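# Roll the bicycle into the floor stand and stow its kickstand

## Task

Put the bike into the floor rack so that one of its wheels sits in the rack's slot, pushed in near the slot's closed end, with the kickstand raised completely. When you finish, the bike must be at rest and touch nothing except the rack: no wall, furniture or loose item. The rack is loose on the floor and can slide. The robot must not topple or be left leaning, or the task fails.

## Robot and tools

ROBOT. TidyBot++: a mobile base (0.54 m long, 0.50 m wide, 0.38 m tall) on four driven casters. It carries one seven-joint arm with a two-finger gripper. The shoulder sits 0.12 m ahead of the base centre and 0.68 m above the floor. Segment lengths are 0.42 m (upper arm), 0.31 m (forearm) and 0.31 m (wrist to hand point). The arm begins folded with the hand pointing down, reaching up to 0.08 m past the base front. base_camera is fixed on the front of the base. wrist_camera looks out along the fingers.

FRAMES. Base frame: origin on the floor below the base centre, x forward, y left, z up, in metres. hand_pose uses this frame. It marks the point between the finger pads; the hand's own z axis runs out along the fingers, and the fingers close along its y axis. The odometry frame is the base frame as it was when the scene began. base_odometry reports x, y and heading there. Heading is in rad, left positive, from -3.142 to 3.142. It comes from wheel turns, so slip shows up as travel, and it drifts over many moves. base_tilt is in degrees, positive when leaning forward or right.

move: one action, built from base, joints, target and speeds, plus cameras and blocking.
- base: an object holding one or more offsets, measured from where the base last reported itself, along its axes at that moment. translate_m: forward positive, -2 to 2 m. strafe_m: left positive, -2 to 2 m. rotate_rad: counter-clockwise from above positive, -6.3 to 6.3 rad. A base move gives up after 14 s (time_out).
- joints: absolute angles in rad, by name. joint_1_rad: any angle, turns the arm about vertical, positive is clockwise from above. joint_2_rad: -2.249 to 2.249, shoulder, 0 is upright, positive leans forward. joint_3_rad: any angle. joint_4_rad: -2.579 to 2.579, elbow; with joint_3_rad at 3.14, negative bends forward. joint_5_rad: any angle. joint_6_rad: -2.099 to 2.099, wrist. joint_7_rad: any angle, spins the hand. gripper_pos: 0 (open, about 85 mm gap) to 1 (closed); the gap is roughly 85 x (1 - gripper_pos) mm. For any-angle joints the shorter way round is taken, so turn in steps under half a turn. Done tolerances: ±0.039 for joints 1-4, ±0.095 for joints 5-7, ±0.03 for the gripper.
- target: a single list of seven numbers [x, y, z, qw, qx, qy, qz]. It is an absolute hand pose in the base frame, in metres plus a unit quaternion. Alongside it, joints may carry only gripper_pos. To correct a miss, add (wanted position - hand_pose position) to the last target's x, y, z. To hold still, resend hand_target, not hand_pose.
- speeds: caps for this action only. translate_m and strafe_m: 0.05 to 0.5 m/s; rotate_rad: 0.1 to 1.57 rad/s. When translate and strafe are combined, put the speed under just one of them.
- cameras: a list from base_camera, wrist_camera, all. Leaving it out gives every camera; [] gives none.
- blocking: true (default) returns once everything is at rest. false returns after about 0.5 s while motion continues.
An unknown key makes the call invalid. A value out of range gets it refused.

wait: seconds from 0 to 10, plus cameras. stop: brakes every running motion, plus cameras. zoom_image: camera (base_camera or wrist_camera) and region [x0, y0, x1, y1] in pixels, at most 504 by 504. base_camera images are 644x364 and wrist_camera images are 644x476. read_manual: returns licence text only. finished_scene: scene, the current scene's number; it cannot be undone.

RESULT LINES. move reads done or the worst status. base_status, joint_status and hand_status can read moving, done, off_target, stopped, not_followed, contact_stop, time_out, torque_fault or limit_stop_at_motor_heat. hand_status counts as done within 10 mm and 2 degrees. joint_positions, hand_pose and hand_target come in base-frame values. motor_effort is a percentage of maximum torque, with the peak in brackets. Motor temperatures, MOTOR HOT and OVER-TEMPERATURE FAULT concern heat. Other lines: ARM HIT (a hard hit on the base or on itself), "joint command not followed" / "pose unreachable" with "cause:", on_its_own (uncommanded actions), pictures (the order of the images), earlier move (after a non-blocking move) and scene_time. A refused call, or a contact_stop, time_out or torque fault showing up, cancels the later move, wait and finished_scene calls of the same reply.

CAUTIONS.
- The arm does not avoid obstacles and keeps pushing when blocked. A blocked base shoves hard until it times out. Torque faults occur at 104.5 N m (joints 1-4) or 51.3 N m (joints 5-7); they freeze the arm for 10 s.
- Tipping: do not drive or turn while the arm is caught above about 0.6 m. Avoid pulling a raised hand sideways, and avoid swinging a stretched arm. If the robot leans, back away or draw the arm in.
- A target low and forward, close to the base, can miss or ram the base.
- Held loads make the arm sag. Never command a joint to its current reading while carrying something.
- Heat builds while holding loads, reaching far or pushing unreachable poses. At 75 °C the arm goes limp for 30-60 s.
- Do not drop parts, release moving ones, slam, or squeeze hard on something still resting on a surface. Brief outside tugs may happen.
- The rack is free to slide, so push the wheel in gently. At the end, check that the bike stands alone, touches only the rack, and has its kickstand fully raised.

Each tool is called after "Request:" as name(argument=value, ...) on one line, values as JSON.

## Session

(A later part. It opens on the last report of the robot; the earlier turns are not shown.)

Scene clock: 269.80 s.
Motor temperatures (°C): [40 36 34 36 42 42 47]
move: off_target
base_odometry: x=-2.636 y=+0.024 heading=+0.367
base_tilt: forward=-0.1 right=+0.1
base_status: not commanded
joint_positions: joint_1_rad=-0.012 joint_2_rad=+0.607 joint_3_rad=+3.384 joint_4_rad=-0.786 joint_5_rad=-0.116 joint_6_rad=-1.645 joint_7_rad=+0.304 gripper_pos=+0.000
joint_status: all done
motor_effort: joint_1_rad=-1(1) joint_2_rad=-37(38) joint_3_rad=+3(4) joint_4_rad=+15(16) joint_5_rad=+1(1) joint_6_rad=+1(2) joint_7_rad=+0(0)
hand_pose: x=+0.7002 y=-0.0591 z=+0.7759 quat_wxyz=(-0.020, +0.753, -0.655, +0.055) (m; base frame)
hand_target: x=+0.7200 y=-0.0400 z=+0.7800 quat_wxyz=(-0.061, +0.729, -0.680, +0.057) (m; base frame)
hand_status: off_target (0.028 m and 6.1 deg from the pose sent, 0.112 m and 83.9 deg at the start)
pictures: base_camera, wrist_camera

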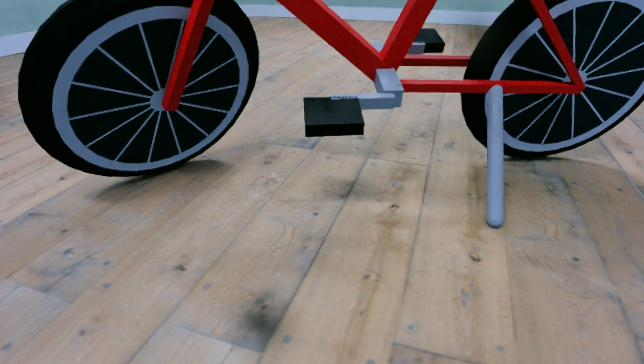

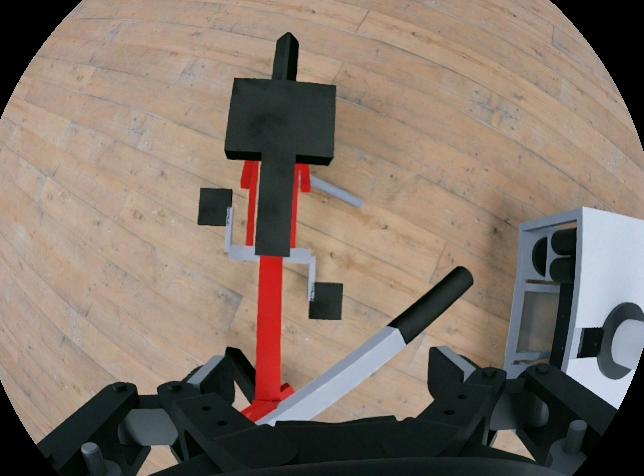

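Request:
move(target=[0.785, -0.155, 0.67, -0.0595, 0.7168, -0.6922, 0.0575])

Scene clock: 297.47 s.
Motor temperatures (°C): [40 37 34 36 42 42 47]
move: off_target
base_odometry: x=-2.636 y=+0.024 heading=+0.367
base_tilt: forward=-0.1 right=+0.0
base_status: not commanded
joint_positions: joint_1_rad=+0.188 joint_2_rad=+0.878 joint_3_rad=+3.379 joint_4_rad=-0.660 joint_5_rad=-0.153 joint_6_rad=-1.570 joint_7_rad=+0.304 gripper_pos=+0.000
joint_status: not commanded
motor_effort: joint_1_rad=-1(4) joint_2_rad=-44(48) joint_3_rad=+2(4) joint_4_rad=+15(16) joint_5_rad=+0(1) joint_6_rad=+2(2) joint_7_rad=+0(0)
hand_pose: x=+0.7466 y=-0.1761 z=+0.6516 quat_wxyz=(+0.002, +0.696, -0.717, +0.027) (m; base frame)
hand_target: x=+0.7850 y=-0.1550 z=+0.6700 quat_wxyz=(-0.060, +0.717, -0.692, +0.058) (m; base frame)
hand_status: off_target (0.047 m and 8.7 deg from the pose sent, 0.166 m and 7.5 deg at the start)
pictures: base_camera, wrist_camera

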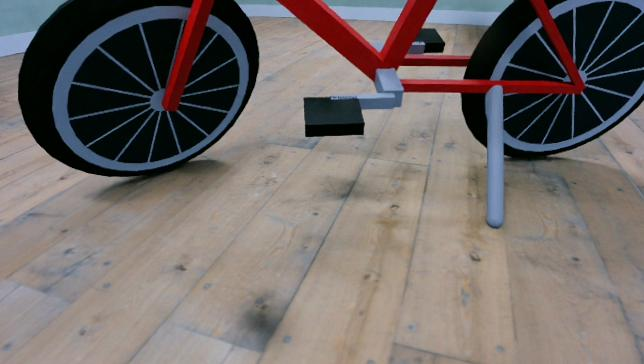

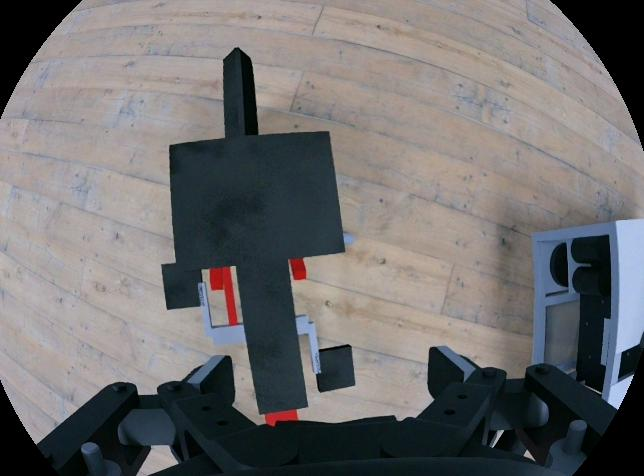

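Request:
move(target=[0.815, -0.15, 0.65, -0.1096, 0.7551, -0.6393, 0.0928], cameras=["wrist_camera"])

Scene clock: 311.00 s.
Motor temperatures (°C): [40 37 34 36 42 42 47]
move: off_target
base_odometry: x=-2.636 y=+0.024 heading=+0.367
base_tilt: forward=-0.1 right=+0.0
base_status: not commanded
joint_positions: joint_1_rad=+0.190 joint_2_rad=+0.874 joint_3_rad=+3.345 joint_4_rad=-0.735 joint_5_rad=-0.207 joint_6_rad=-1.368 joint_7_rad=+0.439 gripper_pos=+0.000
joint_status: not commanded
motor_effort: joint_1_rad=+0(2) joint_2_rad=-44(46) joint_3_rad=+3(3) joint_4_rad=+16(16) joint_5_rad=+0(1) joint_6_rad=+2(2) joint_7_rad=+0(0)
hand_pose: x=+0.7917 y=-0.1635 z=+0.6349 quat_wxyz=(-0.058, +0.741, -0.666, +0.070) (m; base frame)
hand_target: x=+0.8150 y=-0.1500 z=+0.6500 quat_wxyz=(-0.110, +0.755, -0.639, +0.093) (m; base frame)
hand_status: off_target (0.031 m and 7.3 deg from the pose sent, 0.073 m and 18.7 deg at the start)
pictures: wrist_camera

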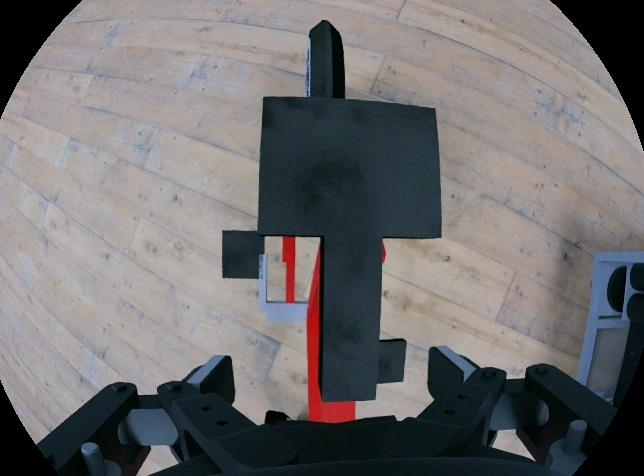

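Request:
move(target=[0.807, -0.155, 0.575, -0.1096, 0.7551, -0.6393, 0.0928], cameras=["wrist_camera"])

Scene clock: 315.90 s.
Motor temperatures (°C): [40 37 34 36 42 42 47]
move: off_target
base_odometry: x=-2.636 y=+0.024 heading=+0.367
base_tilt: forward=+0.0 right=+0.1
base_status: not commanded
joint_positions: joint_1_rad=+0.190 joint_2_rad=+0.874 joint_3_rad=+3.345 joint_4_rad=-0.945 joint_5_rad=-0.255 joint_6_rad=-1.154 joint_7_rad=+0.516 gripper_pos=+0.000
joint_status: not commanded
motor_effort: joint_1_rad=-1(1) joint_2_rad=-44(46) joint_3_rad=+2(4) joint_4_rad=+15(17) joint_5_rad=+0(1) joint_6_rad=+2(3) joint_7_rad=+0(0)
hand_pose: x=+0.7863 y=-0.1624 z=+0.5718 quat_wxyz=(-0.073, +0.746, -0.658, +0.070) (m; base frame)
hand_target: x=+0.8070 y=-0.1550 z=+0.5750 quat_wxyz=(-0.110, +0.755, -0.639, +0.093) (m; base frame)
hand_status: off_target (0.022 m and 5.5 deg from the pose sent, 0.062 m and 7.3 deg at the start)
pictures: wrist_camera

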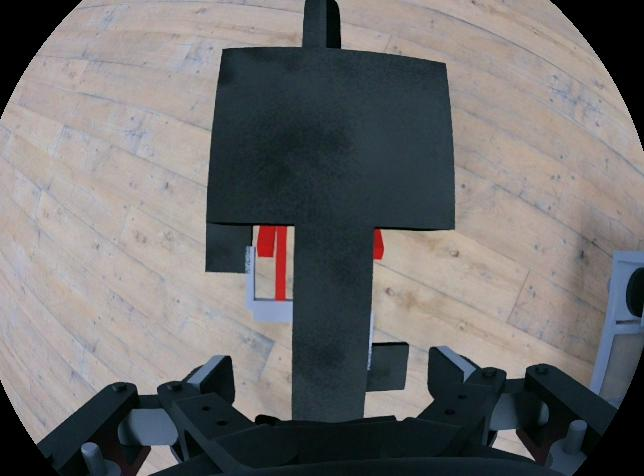

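Request:
move(target=[0.811, -0.160, 0.545, -0.1096, 0.7551, -0.6393, 0.0928], cameras=["wrist_camera"])

Scene clock: 320.57 s.
Motor temperatures (°C): [40 37 34 36 42 42 47]
move: off_target
base_odometry: x=-2.636 y=+0.024 heading=+0.367
base_tilt: forward=-0.1 right=+0.1
base_status: not commanded
joint_positions: joint_1_rad=+0.190 joint_2_rad=+0.901 joint_3_rad=+3.345 joint_4_rad=-0.963 joint_5_rad=-0.272 joint_6_rad=-1.093 joint_7_rad=+0.540 gripper_pos=+0.000
joint_status: not commanded
motor_effort: joint_1_rad=-1(1) joint_2_rad=-44(46) joint_3_rad=+3(3) joint_4_rad=+15(16) joint_5_rad=+0(1) joint_6_rad=+2(3) joint_7_rad=+0(0)
hand_pose: x=+0.7951 y=-0.1639 z=+0.5502 quat_wxyz=(-0.079, +0.749, -0.653, +0.077) (m; base frame)
hand_target: x=+0.8110 y=-0.1600 z=+0.5450 quat_wxyz=(-0.110, +0.755, -0.639, +0.093) (m; base frame)
hand_status: off_target (0.017 m and 4.3 deg from the pose sent, 0.037 m and 5.5 deg at the start)
pictures: wrist_camera

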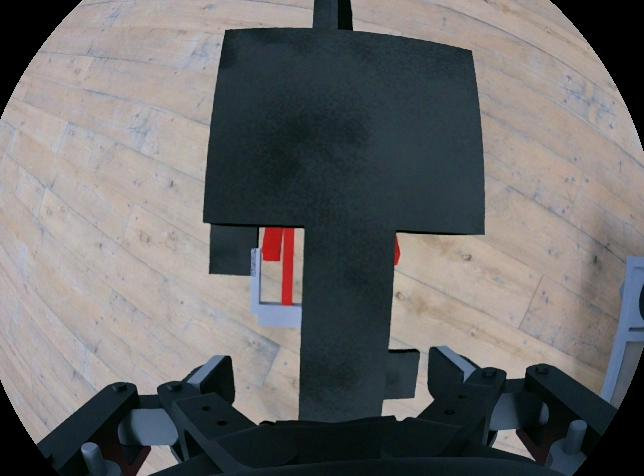

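Request:
move(target=[0.806, -0.163, 0.533, -0.1096, 0.7551, -0.6393, 0.0928], cameras=["wrist_camera"])

Request:
move(joints={"gripper_pos": 0.5}, cameras=["wrist_camera"])

Scene clock: 325.83 s.
Motor temperatures (°C): [40 37 34 36 42 42 47]
move: off_target
base_odometry: x=-2.636 y=+0.024 heading=+0.367
base_tilt: forward=-0.1 right=+0.1
base_status: not commanded
joint_positions: joint_1_rad=+0.190 joint_2_rad=+0.905 joint_3_rad=+3.345 joint_4_rad=-1.005 joint_5_rad=-0.283 joint_6_rad=-1.057 joint_7_rad=+0.562 gripper_pos=+0.000
joint_status: not commanded
motor_effort: joint_1_rad=-1(1) joint_2_rad=-44(46) joint_3_rad=+3(3) joint_4_rad=+15(16) joint_5_rad=+0(1) joint_6_rad=+2(3) joint_7_rad=+0(0)
hand_pose: x=+0.7899 y=-0.1625 z=+0.5357 quat_wxyz=(-0.080, +0.751, -0.651, +0.073) (m; base frame)
hand_target: x=+0.8060 y=-0.1630 z=+0.5330 quat_wxyz=(-0.110, +0.755, -0.639, +0.093) (m; base frame)
hand_status: off_target (0.016 m and 4.3 deg from the pose sent, 0.020 m and 4.3 deg at the start)
pictures: wrist_camera

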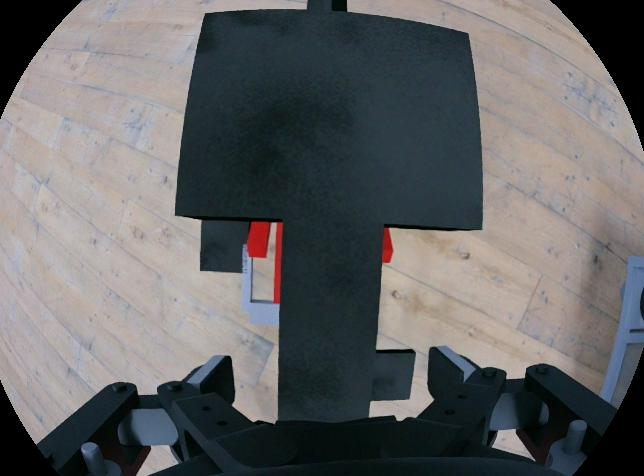

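Scene clock: 326.67 s.
Motor temperatures (°C): [40 37 34 36 42 42 47]
move: done
base_odometry: x=-2.636 y=+0.024 heading=+0.367
base_tilt: forward=-0.1 right=+0.1
base_status: not commanded
joint_positions: joint_1_rad=+0.190 joint_2_rad=+0.905 joint_3_rad=+3.345 joint_4_rad=-1.005 joint_5_rad=-0.285 joint_6_rad=-1.054 joint_7_rad=+0.562 gripper_pos=+0.500
joint_status: all done
motor_effort: joint_1_rad=+0(1) joint_2_rad=-44(44) joint_3_rad=+3(4) joint_4_rad=+15(16) joint_5_rad=-1(1) joint_6_rad=+2(3) joint_7_rad=+0(0)
hand_pose: x=+0.7907 y=-0.1624 z=+0.5358 quat_wxyz=(-0.081, +0.751, -0.651, +0.074) (m; base frame)
hand_target: x=+0.8060 y=-0.1630 z=+0.5330 quat_wxyz=(-0.110, +0.755, -0.639, +0.093) (m; base frame)
hand_status: not commanded
pictures: wrist_camera

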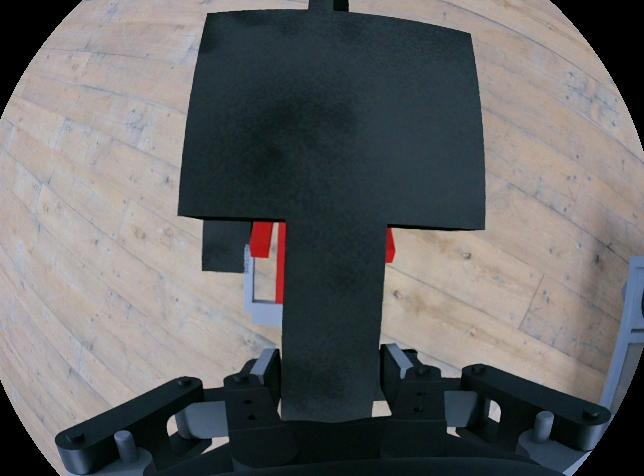

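Request:
move(joints={"gripper_pos": 1.0}, cameras=["wrist_camera"])

Scene clock: 329.33 s.
Motor temperatures (°C): [40 38 34 36 42 42 47]
move: off_target
base_odometry: x=-2.636 y=+0.024 heading=+0.367
base_tilt: forward=+0.0 right=+0.0
base_status: not commanded
joint_positions: joint_1_rad=+0.194 joint_2_rad=+0.903 joint_3_rad=+3.345 joint_4_rad=-1.008 joint_5_rad=-0.296 joint_6_rad=-1.050 joint_7_rad=+0.562 gripper_pos=+0.584
joint_status: gripper_pos off_target (ended at +0.584, target +1.000)
motor_effort: joint_1_rad=+0(3) joint_2_rad=-41(44) joint_3_rad=+3(4) joint_4_rad=+15(19) joint_5_rad=+0(2) joint_6_rad=+4(7) joint_7_rad=+2(4)
hand_pose: x=+0.7917 y=-0.1624 z=+0.5368 quat_wxyz=(-0.086, +0.748, -0.654, +0.074) (m; base frame)
hand_target: x=+0.8060 y=-0.1630 z=+0.5330 quat_wxyz=(-0.110, +0.755, -0.639, +0.093) (m; base frame)
hand_status: not commanded
pictures: wrist_camera

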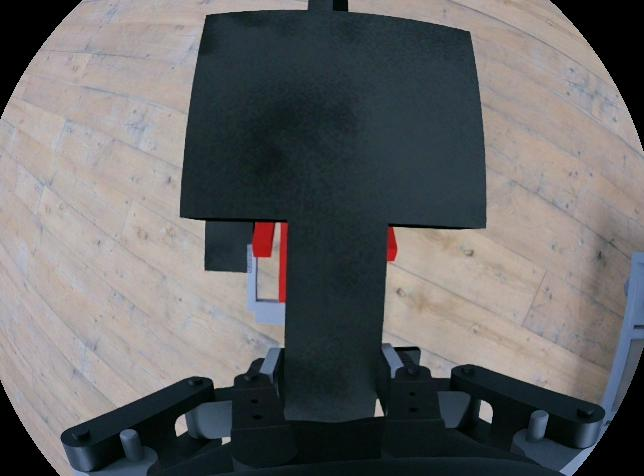

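Request:
move(base={"translate_m": 0.055}, speeds={"translate_m": 0.08}, target=[0.806, -0.163, 0.538, -0.0698, 0.7600, -0.6434, 0.0591])

Scene clock: 345.63 s.
Motor temperatures (°C): [40 38 34 36 42 42 47]
move: off_target
base_odometry: x=-2.585 y=+0.044 heading=+0.367
base_tilt: forward=+0.0 right=+0.0
base_status: done
joint_positions: joint_1_rad=+0.246 joint_2_rad=+0.946 joint_3_rad=+3.386 joint_4_rad=-0.887 joint_5_rad=-0.293 joint_6_rad=-1.177 joint_7_rad=+0.558 gripper_pos=+0.584
joint_status: not commanded
motor_effort: joint_1_rad=-9(14) joint_2_rad=-41(42) joint_3_rad=-2(6) joint_4_rad=+21(22) joint_5_rad=-2(6) joint_6_rad=+10(12) joint_7_rad=+6(7)
hand_pose: x=+0.7818 y=-0.2093 z=+0.5432 quat_wxyz=(-0.062, +0.735, -0.672, +0.060) (m; base frame)
hand_target: x=+0.8060 y=-0.1630 z=+0.5380 quat_wxyz=(-0.070, +0.760, -0.643, +0.059) (m; base frame)
hand_status: off_target (0.052 m and 4.4 deg from the pose sent, 0.014 m and 3.1 deg at the start)
pictures: base_camera, wrist_camera

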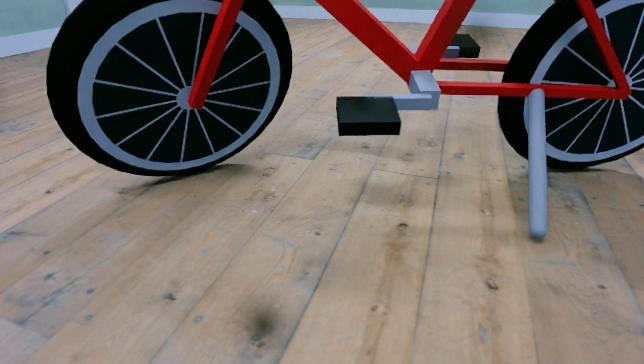

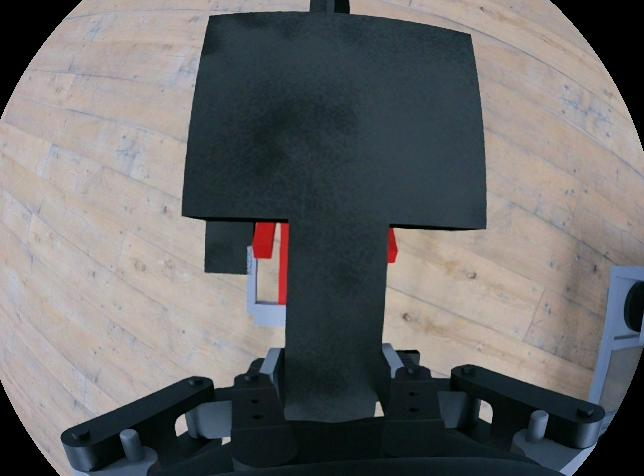

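Request:
move(base={"translate_m": 0.055}, speeds={"translate_m": 0.08}, target=[0.790, -0.180, 0.548, -0.0300, 0.7626, -0.6456, 0.0254])

Scene clock: 350.77 s.
Motor temperatures (°C): [40 38 34 36 42 42 47]
move: off_target
base_odometry: x=-2.534 y=+0.064 heading=+0.368
base_tilt: forward=+0.0 right=+0.0
base_status: done
joint_positions: joint_1_rad=+0.251 joint_2_rad=+1.004 joint_3_rad=+3.386 joint_4_rad=-0.725 joint_5_rad=-0.271 joint_6_rad=-1.371 joint_7_rad=+0.530 gripper_pos=+0.584
joint_status: not commanded
motor_effort: joint_1_rad=-8(13) joint_2_rad=-44(44) joint_3_rad=-2(5) joint_4_rad=+20(22) joint_5_rad=-3(4) joint_6_rad=+9(12) joint_7_rad=+9(10)
hand_pose: x=+0.7741 y=-0.2020 z=+0.5508 quat_wxyz=(-0.039, +0.743, -0.668, +0.018) (m; base frame)
hand_target: x=+0.7900 y=-0.1800 z=+0.5480 quat_wxyz=(-0.030, +0.763, -0.646, +0.025) (m; base frame)
hand_status: off_target (0.027 m and 3.6 deg from the pose sent, 0.031 m and 7.0 deg at the start)
pictures: base_camera, wrist_camera

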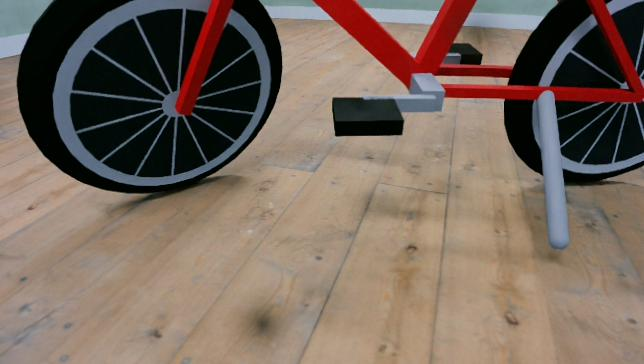

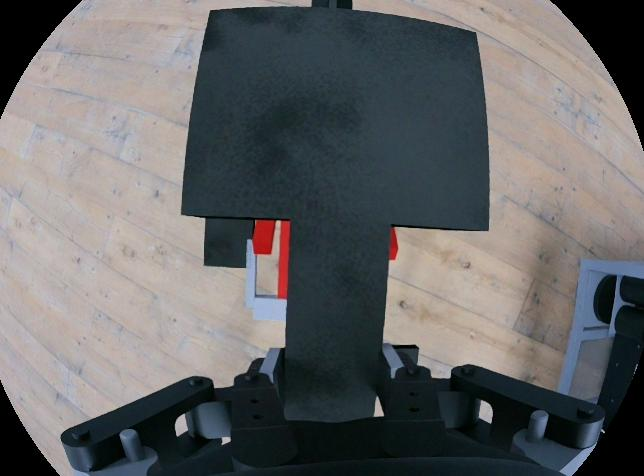

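Request:
move(base={"translate_m": 0.06}, speeds={"translate_m": 0.08}, target=[0.770, -0.190, 0.551, -0.0, 0.765, -0.644, 0.0])

Scene clock: 356.07 s.
Motor temperatures (°C): [40 38 34 36 42 42 47]
move: off_target
base_odometry: x=-2.478 y=+0.085 heading=+0.369
base_tilt: forward=-0.1 right=+0.1
base_status: done
joint_positions: joint_1_rad=+0.254 joint_2_rad=+1.031 joint_3_rad=+3.386 joint_4_rad=-0.656 joint_5_rad=-0.240 joint_6_rad=-1.477 joint_7_rad=+0.522 gripper_pos=+0.584
joint_status: not commanded
motor_effort: joint_1_rad=-4(9) joint_2_rad=-44(46) joint_3_rad=-1(2) joint_4_rad=+18(21) joint_5_rad=-2(3) joint_6_rad=+9(10) joint_7_rad=+8(11)
hand_pose: x=+0.7598 y=-0.2030 z=+0.5531 quat_wxyz=(-0.013, +0.747, -0.665, -0.008) (m; base frame)
hand_target: x=+0.7700 y=-0.1900 z=+0.5510 quat_wxyz=(+0.000, +0.765, -0.644, +0.000) (m; base frame)
hand_status: off_target (0.017 m and 3.6 deg from the pose sent, 0.013 m and 6.1 deg at the start)
pictures: base_camera, wrist_camera

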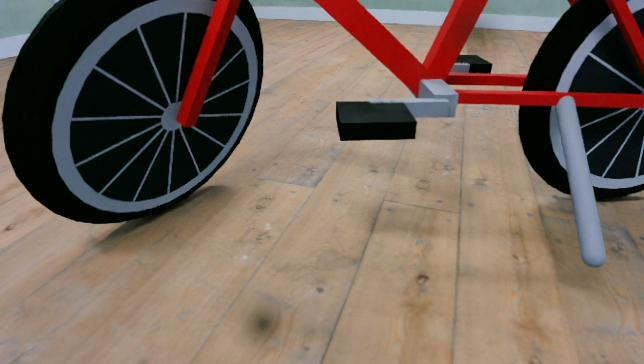

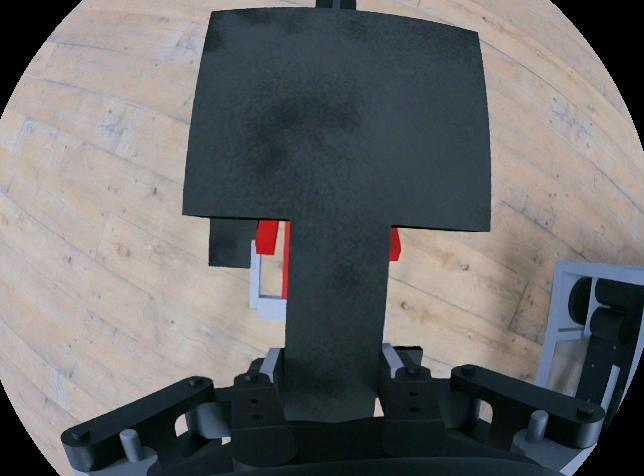

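Request:
move(base={"translate_m": 0.147, "strafe_m": 0.2755, "rotate_rad": -0.244}, speeds={"translate_m": 0.15, "rotate_rad": 0.12})

Scene clock: 442.07 s.
Motor temperatures (°C): [40 39 34 37 42 42 47]
move: done
base_odometry: x=-2.440 y=+0.395 heading=+0.124
base_tilt: forward=+0.0 right=+0.1
base_status: done
joint_positions: joint_1_rad=+0.194 joint_2_rad=+1.058 joint_3_rad=+3.358 joint_4_rad=-0.632 joint_5_rad=-0.159 joint_6_rad=-1.480 joint_7_rad=+0.583 gripper_pos=+0.590
joint_status: not commanded
motor_effort: joint_1_rad=+5(9) joint_2_rad=-49(51) joint_3_rad=+4(6) joint_4_rad=+12(19) joint_5_rad=-6(15) joint_6_rad=+0(10) joint_7_rad=-15(19)
hand_pose: x=+0.7692 y=-0.1766 z=+0.5412 quat_wxyz=(+0.017, +0.794, -0.608, -0.002) (m; base frame)
hand_target: x=+0.7700 y=-0.1900 z=+0.5510 quat_wxyz=(+0.000, +0.765, -0.644, +0.000) (m; base frame)
hand_status: not commanded
pictures: base_camera, wrist_camera

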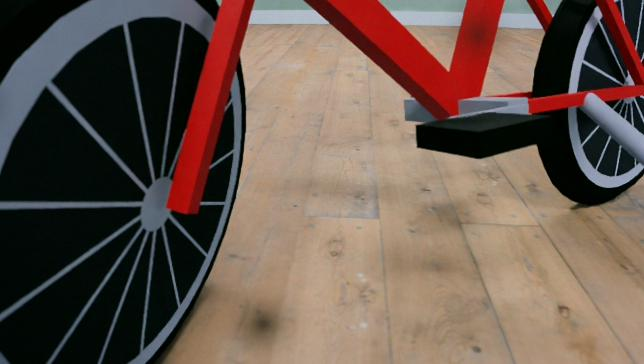

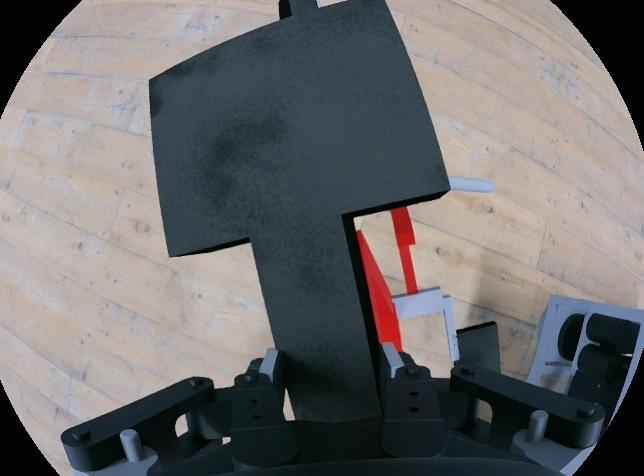

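Request:
move(base={"translate_m": -0.12}, speeds={"translate_m": 0.1})

Scene clock: 487.17 s.
Motor temperatures (°C): [40 40 34 37 42 42 47]
move: done
base_odometry: x=-2.559 y=+0.381 heading=+0.125
base_tilt: forward=-0.1 right=+0.0
base_status: done
joint_positions: joint_1_rad=+0.193 joint_2_rad=+1.056 joint_3_rad=+3.355 joint_4_rad=-0.592 joint_5_rad=-0.159 joint_6_rad=-1.465 joint_7_rad=+0.588 gripper_pos=+0.590
joint_status: not commanded
motor_effort: joint_1_rad=+5(9) joint_2_rad=-45(51) joint_3_rad=+4(6) joint_4_rad=+7(12) joint_5_rad=-5(7) joint_6_rad=-11(12) joint_7_rad=-20(21)
hand_pose: x=+0.7876 y=-0.1768 z=+0.5544 quat_wxyz=(+0.006, +0.799, -0.602, +0.022) (m; base frame)
hand_target: x=+0.7700 y=-0.1900 z=+0.5510 quat_wxyz=(+0.000, +0.765, -0.644, +0.000) (m; base frame)
hand_status: not commanded
pictures: base_camera, wrist_camera

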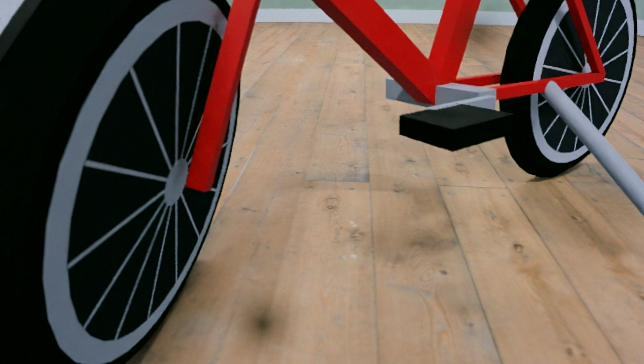

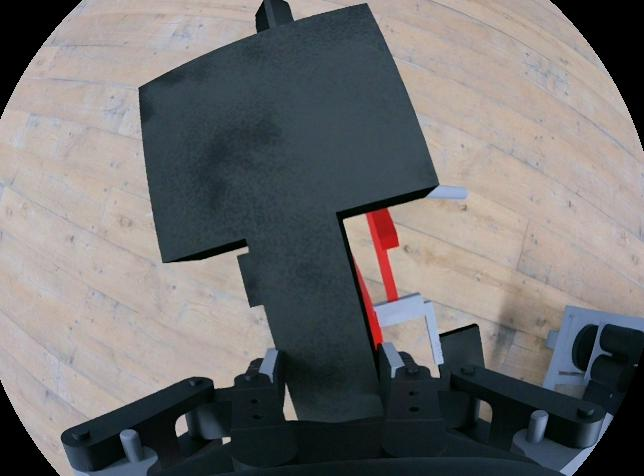

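Request:
move(base={"translate_m": -0.06, "strafe_m": -0.035}, speeds={"translate_m": 0.08}, target=[0.775, -0.185, 0.551, 0.0, 0.8703, -0.4924, 0.0])

Scene clock: 502.37 s.
Motor temperatures (°C): [40 40 34 36 42 42 47]
move: off_target
base_odometry: x=-2.614 y=+0.339 heading=+0.125
base_tilt: forward=-0.1 right=+0.0
base_status: done
joint_positions: joint_1_rad=+0.216 joint_2_rad=+1.053 joint_3_rad=+3.302 joint_4_rad=-0.583 joint_5_rad=-0.159 joint_6_rad=-1.477 joint_7_rad=+0.795 gripper_pos=+0.596
joint_status: not commanded
motor_effort: joint_1_rad=+3(8) joint_2_rad=-45(50) joint_3_rad=+5(6) joint_4_rad=+13(14) joint_5_rad=+5(6) joint_6_rad=-4(12) joint_7_rad=+0(20)
hand_pose: x=+0.7890 y=-0.1685 z=+0.5585 quat_wxyz=(-0.014, +0.857, -0.515, +0.014) (m; base frame)
hand_target: x=+0.7750 y=-0.1850 z=+0.5510 quat_wxyz=(+0.000, +0.870, -0.492, +0.000) (m; base frame)
hand_status: off_target (0.023 m and 3.7 deg from the pose sent, 0.015 m and 15.2 deg at the start)
pictures: base_camera, wrist_camera

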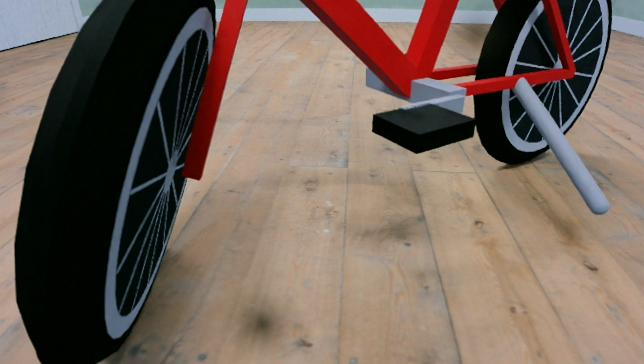

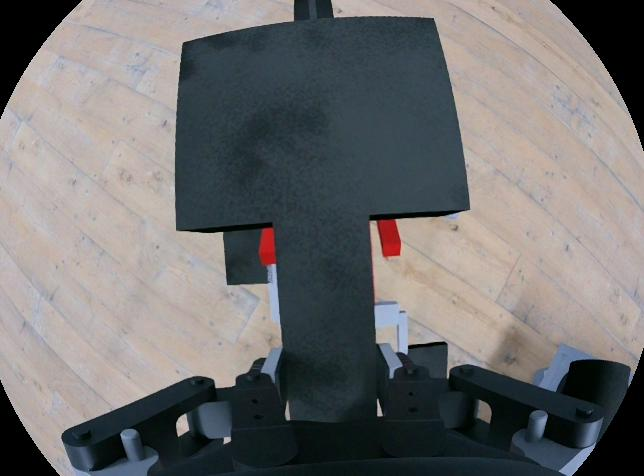

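Request:
move(target=[0.765, -0.185, 0.60, 0.0, 0.8703, -0.4924, 0.0])

Scene clock: 506.63 s.
Motor temperatures (°C): [40 40 34 36 42 42 47]
move: off_target
base_odometry: x=-2.614 y=+0.339 heading=+0.125
base_tilt: forward=-0.1 right=+0.1
base_status: not commanded
joint_positions: joint_1_rad=+0.218 joint_2_rad=+1.060 joint_3_rad=+3.301 joint_4_rad=-0.565 joint_5_rad=-0.159 joint_6_rad=-1.502 joint_7_rad=+0.800 gripper_pos=+0.597
joint_status: not commanded
motor_effort: joint_1_rad=+2(3) joint_2_rad=-56(57) joint_3_rad=+5(6) joint_4_rad=+17(18) joint_5_rad=+4(5) joint_6_rad=-4(6) joint_7_rad=-1(1)
hand_pose: x=+0.7862 y=-0.1682 z=+0.5595 quat_wxyz=(-0.012, +0.859, -0.512, +0.007) (m; base frame)
hand_target: x=+0.7650 y=-0.1850 z=+0.6000 quat_wxyz=(+0.000, +0.870, -0.492, +0.000) (m; base frame)
hand_status: off_target (0.049 m and 3.1 deg from the pose sent, 0.051 m and 3.7 deg at the start)
pictures: base_camera, wrist_camera

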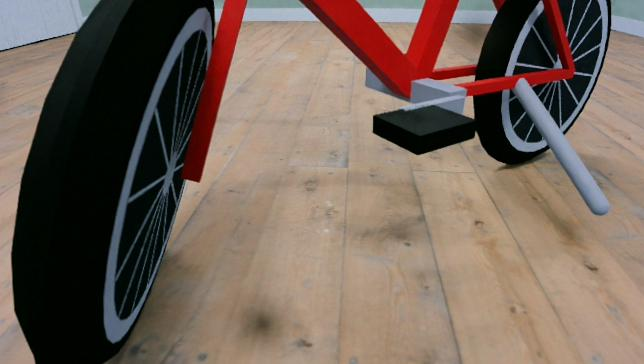

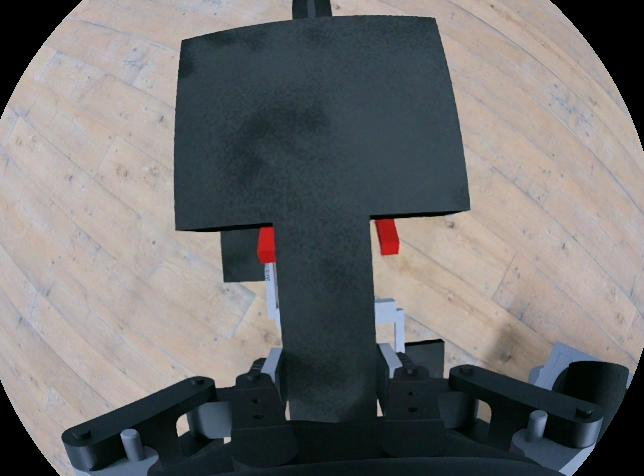

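Request:
move(target=[0.765, -0.185, 0.68, 0.0, 0.8703, -0.4924, 0.0])

Scene clock: 518.87 s.
Motor temperatures (°C): [40 40 34 36 42 42 47]
move: time_out
base_odometry: x=-2.614 y=+0.339 heading=+0.125
base_tilt: forward=-0.1 right=+0.0
base_status: not commanded
joint_positions: joint_1_rad=+0.289 joint_2_rad=+1.177 joint_3_rad=+3.118 joint_4_rad=+0.039 joint_5_rad=-0.052 joint_6_rad=-2.014 joint_7_rad=+0.845 gripper_pos=+0.999
joint_status: not commanded
on_its_own: gripper_pos moved +0.402 to your old target +1.000
motor_effort: joint_1_rad=+0(5) joint_2_rad=-48(86) joint_3_rad=+1(6) joint_4_rad=+13(30) joint_5_rad=+0(7) joint_6_rad=+1(10) joint_7_rad=+0(7)
hand_pose: x=+0.7679 y=-0.1697 z=+0.6646 quat_wxyz=(-0.032, +0.881, -0.472, -0.013) (m; base frame)
hand_target: x=+0.7679 y=-0.1697 z=+0.6651 quat_wxyz=(-0.032, +0.881, -0.472, -0.012) (m; base frame)
hand_status: time_out (0.022 m and 4.8 deg from the pose sent, 0.124 m and 3.1 deg at the start; a joint's target at an end of its range on 108 of 300 steps)
pictures: base_camera, wrist_camera

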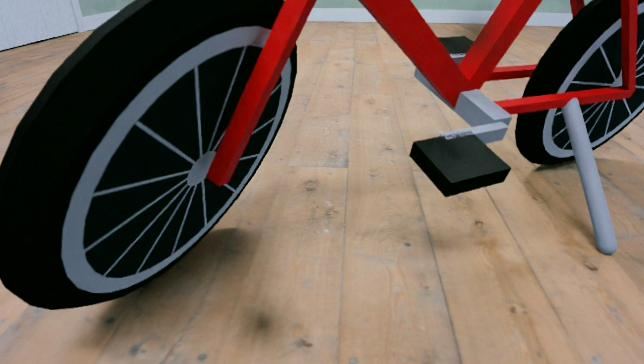

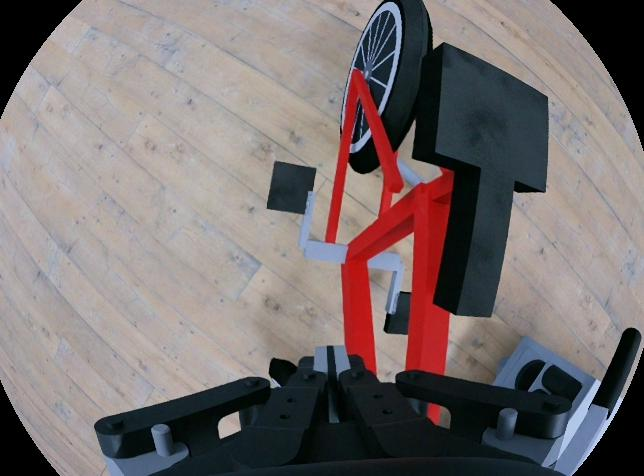

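Request:
move(target=[0.72, -0.17, 0.84, 0.0, 0.8703, -0.4924, 0.0])

Scene clock: 551.27 s.
Motor temperatures (°C): [40 41 34 36 42 42 47]
move: time_out
base_odometry: x=-2.614 y=+0.339 heading=+0.125
base_tilt: forward=+0.0 right=+0.0
base_status: not commanded
joint_positions: joint_1_rad=+0.212 joint_2_rad=+0.958 joint_3_rad=+3.245 joint_4_rad=+0.000 joint_5_rad=-0.037 joint_6_rad=-2.006 joint_7_rad=+1.005 gripper_pos=+0.999
joint_status: not commanded
motor_effort: joint_1_rad=-1(7) joint_2_rad=-43(52) joint_3_rad=+1(3) joint_4_rad=+12(15) joint_5_rad=+1(3) joint_6_rad=+2(4) joint_7_rad=+0(0)
hand_pose: x=+0.7574 y=-0.1552 z=+0.7972 quat_wxyz=(+0.013, +0.915, -0.393, +0.092) (m; base frame)
hand_target: x=+0.7577 y=-0.1539 z=+0.7970 quat_wxyz=(+0.010, +0.915, -0.392, +0.091) (m; base frame)
hand_status: time_out (0.059 m and 16.4 deg from the pose sent, 0.182 m and 4.8 deg at the start; a joint's target at an end of its range on 279 of 300 steps)
pictures: base_camera, wrist_camera

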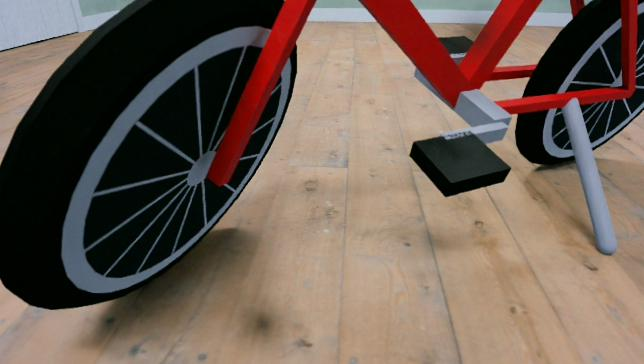

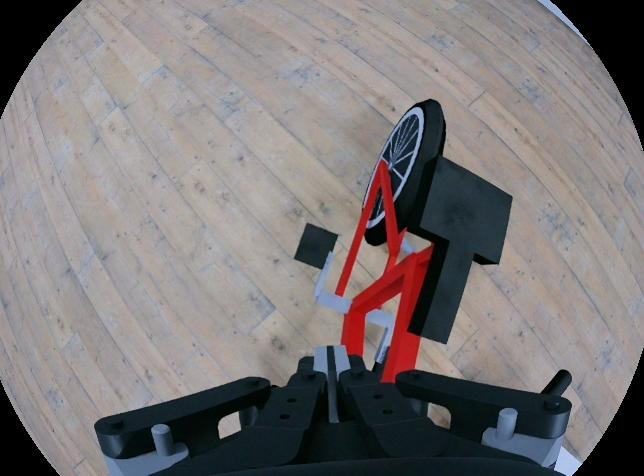

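Request:
move(joints={"joint_1_rad":0.1,"joint_2_rad":0.0,"joint_3_rad":3.14,"joint_4_rad":-1.57,"joint_5_rad":0.0,"joint_6_rad":-1.03,"joint_7_rad":1.57}, cameras=[])

Request:
move(base={"translate_m": -0.35}, joints={"joint_1_rad":0.0,"joint_2_rad":-0.339,"joint_3_rad":3.14,"joint_4_rad":-2.51,"joint_5_rad":0.0,"joint_6_rad":0.0,"joint_7_rad":1.57,"gripper_pos":0.0})

Scene clock: 560.27 s.
Motor temperatures (°C): [40 41 34 36 42 42 47]
move: done
base_odometry: x=-2.614 y=+0.339 heading=+0.125
base_tilt: forward=+0.0 right=+0.0
base_status: not commanded
joint_positions: joint_1_rad=+0.112 joint_2_rad=+0.023 joint_3_rad=+3.158 joint_4_rad=-1.541 joint_5_rad=-0.037 joint_6_rad=-1.112 joint_7_rad=+1.491 gripper_pos=+0.999
joint_status: all done
motor_effort: joint_1_rad=-1(2) joint_2_rad=-19(45) joint_3_rad=+1(3) joint_4_rad=+17(19) joint_5_rad=+0(2) joint_6_rad=+4(5) joint_7_rad=+0(1)
hand_pose: x=+0.5806 y=-0.0481 z=+0.8267 quat_wxyz=(-0.012, +0.967, -0.106, +0.231) (m; base frame)
hand_target: x=+0.5916 y=-0.0453 z=+0.8361 quat_wxyz=(+0.013, +0.962, -0.048, +0.267) (m; base frame)
hand_status: not commanded
pictures: none
No camera images: "cameras" was empty.

Scene clock: 562.83 s.
Motor temperatures (°C): [40 41 34 36 42 42 47]
move: done
base_odometry: x=-2.962 y=+0.295 heading=+0.125
base_tilt: forward=-0.1 right=+0.0
base_status: done
joint_positions: joint_1_rad=+0.013 joint_2_rad=-0.316 joint_3_rad=+3.157 joint_4_rad=-2.481 joint_5_rad=-0.037 joint_6_rad=-0.085 joint_7_rad=+1.492 gripper_pos=+0.000
joint_status: all done
motor_effort: joint_1_rad=-1(2) joint_2_rad=-5(21) joint_3_rad=+2(3) joint_4_rad=+16(20) joint_5_rad=+0(1) joint_6_rad=+7(9) joint_7_rad=+0(1)
hand_pose: x=+0.4909 y=-0.0081 z=+0.7100 quat_wxyz=(-0.023, +0.900, -0.065, +0.430) (m; base frame)
hand_target: x=+0.4954 y=+0.0019 z=+0.7252 quat_wxyz=(+0.000, +0.885, +0.000, +0.466) (m; base frame)
hand_status: not commanded
pictures: base_camera, wrist_camera

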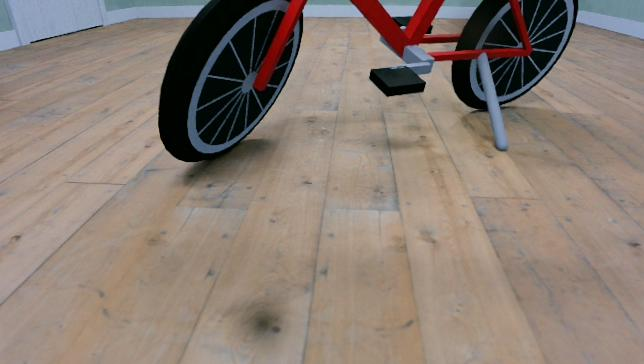

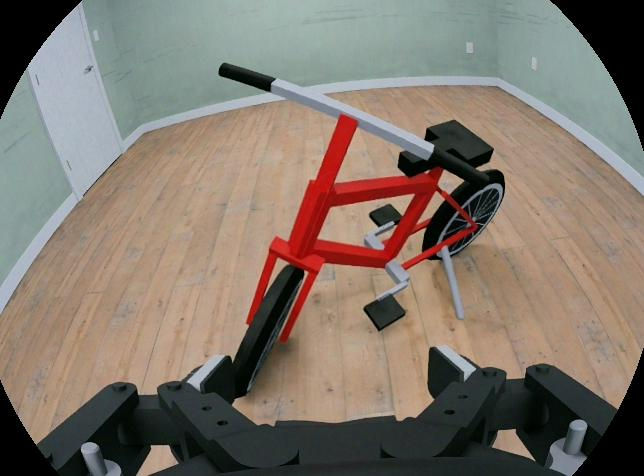

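Request:
move(base={"rotate_rad": 1.6})

Request:
zoom_image(camera="base_camera", region=[160, 0, 500, 190])

Request:
zoom_image(camera="wrist_camera", region=[160, 50, 500, 350])

Scene clock: 583.10 s.
Motor temperatures (°C): [40 40 34 36 42 42 47]
move: done
base_odometry: x=-2.962 y=+0.295 heading=+1.725
base_tilt: forward=-0.1 right=+0.0
base_status: done
joint_positions: joint_1_rad=+0.006 joint_2_rad=-0.317 joint_3_rad=+3.152 joint_4_rad=-2.481 joint_5_rad=-0.037 joint_6_rad=-0.079 joint_7_rad=+1.492 gripper_pos=+0.000
joint_status: not commanded
motor_effort: joint_1_rad=-1(2) joint_2_rad=-5(6) joint_3_rad=+2(3) joint_4_rad=+16(17) joint_5_rad=+0(1) joint_6_rad=+8(9) joint_7_rad=+0(0)
hand_pose: x=+0.4920 y=-0.0038 z=+0.7118 quat_wxyz=(-0.024, +0.899, -0.059, +0.433) (m; base frame)
hand_target: x=+0.4954 y=+0.0019 z=+0.7252 quat_wxyz=(+0.000, +0.885, +0.000, +0.466) (m; base frame)
hand_status: not commanded
pictures: base_camera, wrist_camera

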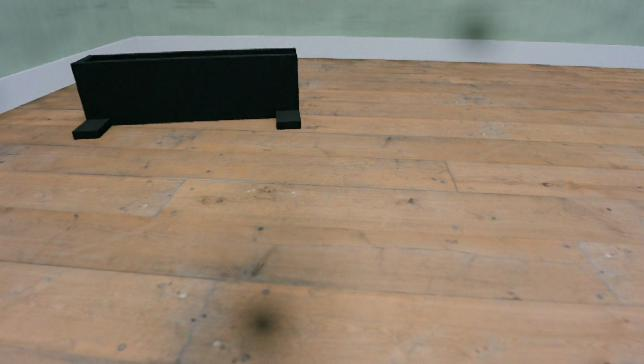

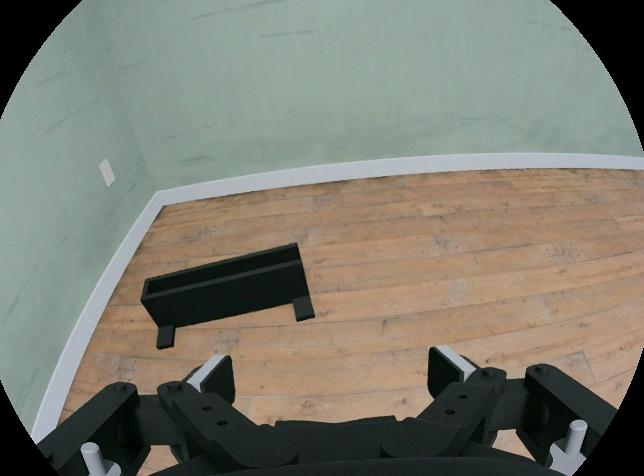

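Scaled by 1.482.

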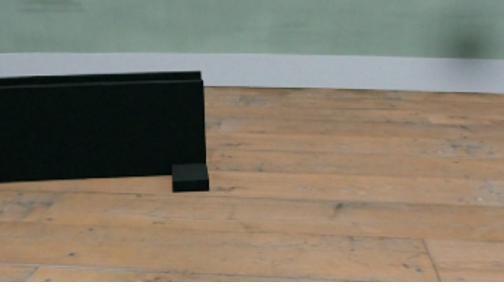

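Scaled by 1.482.

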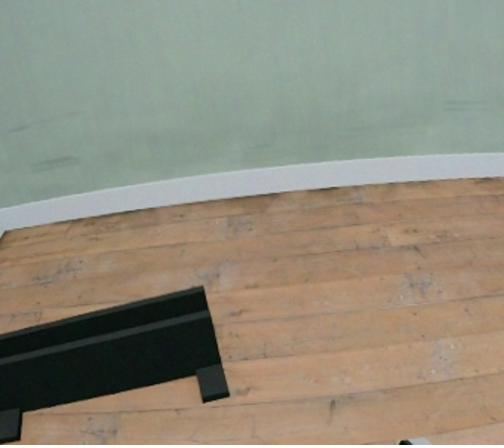

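Request:
move(base={"translate_m": 0.58, "strafe_m": 0.242, "rotate_rad": 0.11}, joints={"joint_6_rad": -0.9, "joint_7_rad": 0.0, "gripper_pos":0.45})

Scene clock: 602.50 s.
Motor temperatures (°C): [40 39 34 36 41 42 47]
move: done
base_odometry: x=-3.290 y=+0.831 heading=+1.836
base_tilt: forward=-0.1 right=+0.0
base_status: done
joint_positions: joint_1_rad=+0.004 joint_2_rad=-0.326 joint_3_rad=+3.149 joint_4_rad=-2.487 joint_5_rad=-0.037 joint_6_rad=-0.826 joint_7_rad=+0.077 gripper_pos=+0.450
joint_status: all done
motor_effort: joint_1_rad=-1(2) joint_2_rad=-1(6) joint_3_rad=+2(3) joint_4_rad=+13(17) joint_5_rad=+0(1) joint_6_rad=+2(9) joint_7_rad=+0(1)
hand_pose: x=+0.2938 y=+0.0080 z=+0.5981 quat_wxyz=(-0.064, +0.719, -0.690, +0.046) (m; base frame)
hand_target: x=+0.2604 y=+0.0015 z=+0.5905 quat_wxyz=(-0.025, +0.707, -0.706, +0.025) (m; base frame)
hand_status: not commanded
pictures: base_camera, wrist_camera

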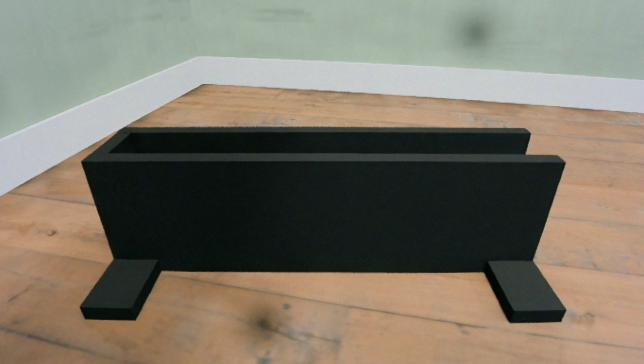

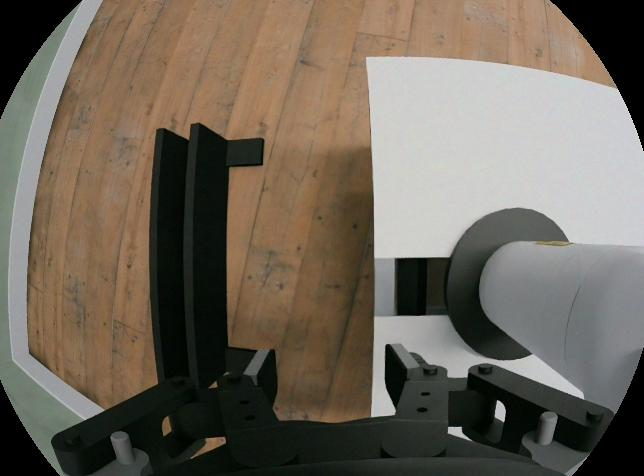

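Request:
move(target=[0.59, -0.005, 0.28, 0, 0.7071, -0.7071, 0])

Scene clock: 615.53 s.
Motor temperatures (°C): [40 39 34 36 41 42 47]
move: off_target
base_odometry: x=-3.290 y=+0.831 heading=+1.836
base_tilt: forward=+0.0 right=+0.1
base_status: not commanded
joint_positions: joint_1_rad=-0.156 joint_2_rad=+1.065 joint_3_rad=+3.401 joint_4_rad=-1.780 joint_5_rad=-0.576 joint_6_rad=-0.487 joint_7_rad=+0.497 gripper_pos=+0.450
joint_status: not commanded
motor_effort: joint_1_rad=-1(1) joint_2_rad=-35(36) joint_3_rad=+4(5) joint_4_rad=+2(14) joint_5_rad=+0(1) joint_6_rad=+0(2) joint_7_rad=+0(0)
hand_pose: x=+0.5498 y=+0.0033 z=+0.2818 quat_wxyz=(+0.027, +0.698, -0.714, -0.047) (m; base frame)
hand_target: x=+0.5900 y=-0.0050 z=+0.2800 quat_wxyz=(+0.000, +0.707, -0.707, +0.000) (m; base frame)
hand_status: off_target (0.041 m and 6.4 deg from the pose sent, 0.435 m and 9.4 deg at the start)
pictures: base_camera, wrist_camera

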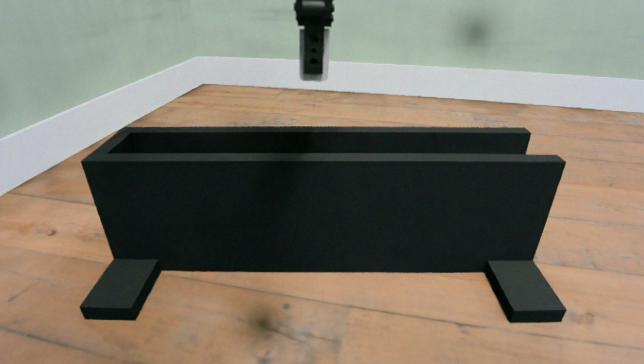

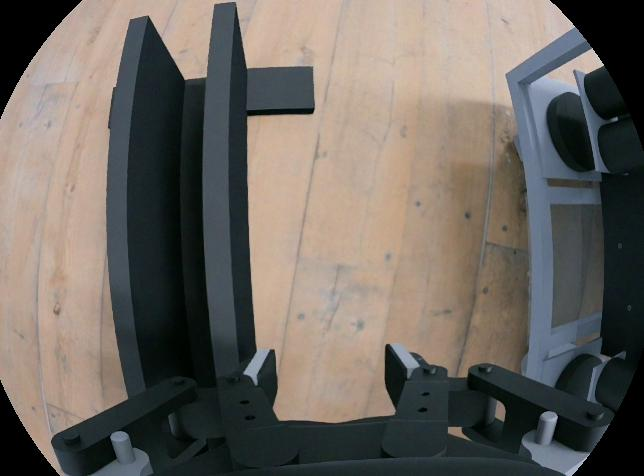

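Request:
move(target=[0.625, -0.013, 0.24, -0.037, 0.706, -0.706, 0.037])

Scene clock: 619.73 s.
Motor temperatures (°C): [40 39 34 36 41 42 47]
move: off_target
base_odometry: x=-3.290 y=+0.831 heading=+1.836
base_tilt: forward=+0.0 right=+0.1
base_status: not commanded
joint_positions: joint_1_rad=-0.095 joint_2_rad=+1.155 joint_3_rad=+3.335 joint_4_rad=-1.728 joint_5_rad=-0.677 joint_6_rad=-0.314 joint_7_rad=+0.624 gripper_pos=+0.450
joint_status: not commanded
motor_effort: joint_1_rad=-1(2) joint_2_rad=-36(39) joint_3_rad=+4(5) joint_4_rad=+4(4) joint_5_rad=+0(1) joint_6_rad=+0(2) joint_7_rad=+0(0)
hand_pose: x=+0.5916 y=-0.0086 z=+0.2396 quat_wxyz=(-0.012, +0.704, -0.710, -0.001) (m; base frame)
hand_target: x=+0.6250 y=-0.0130 z=+0.2400 quat_wxyz=(-0.037, +0.706, -0.706, +0.037) (m; base frame)
hand_status: off_target (0.034 m and 5.2 deg from the pose sent, 0.088 m and 12.2 deg at the start)
pictures: base_camera, wrist_camera

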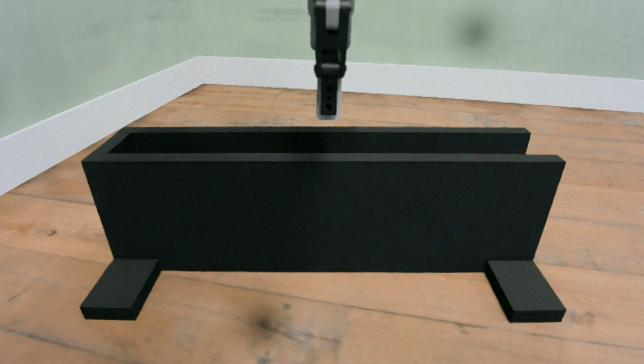

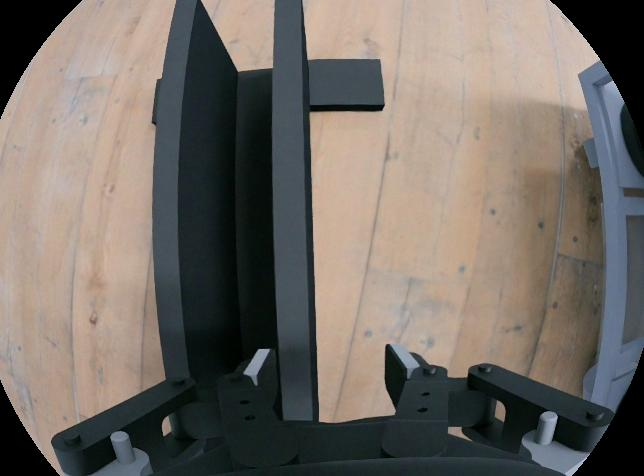

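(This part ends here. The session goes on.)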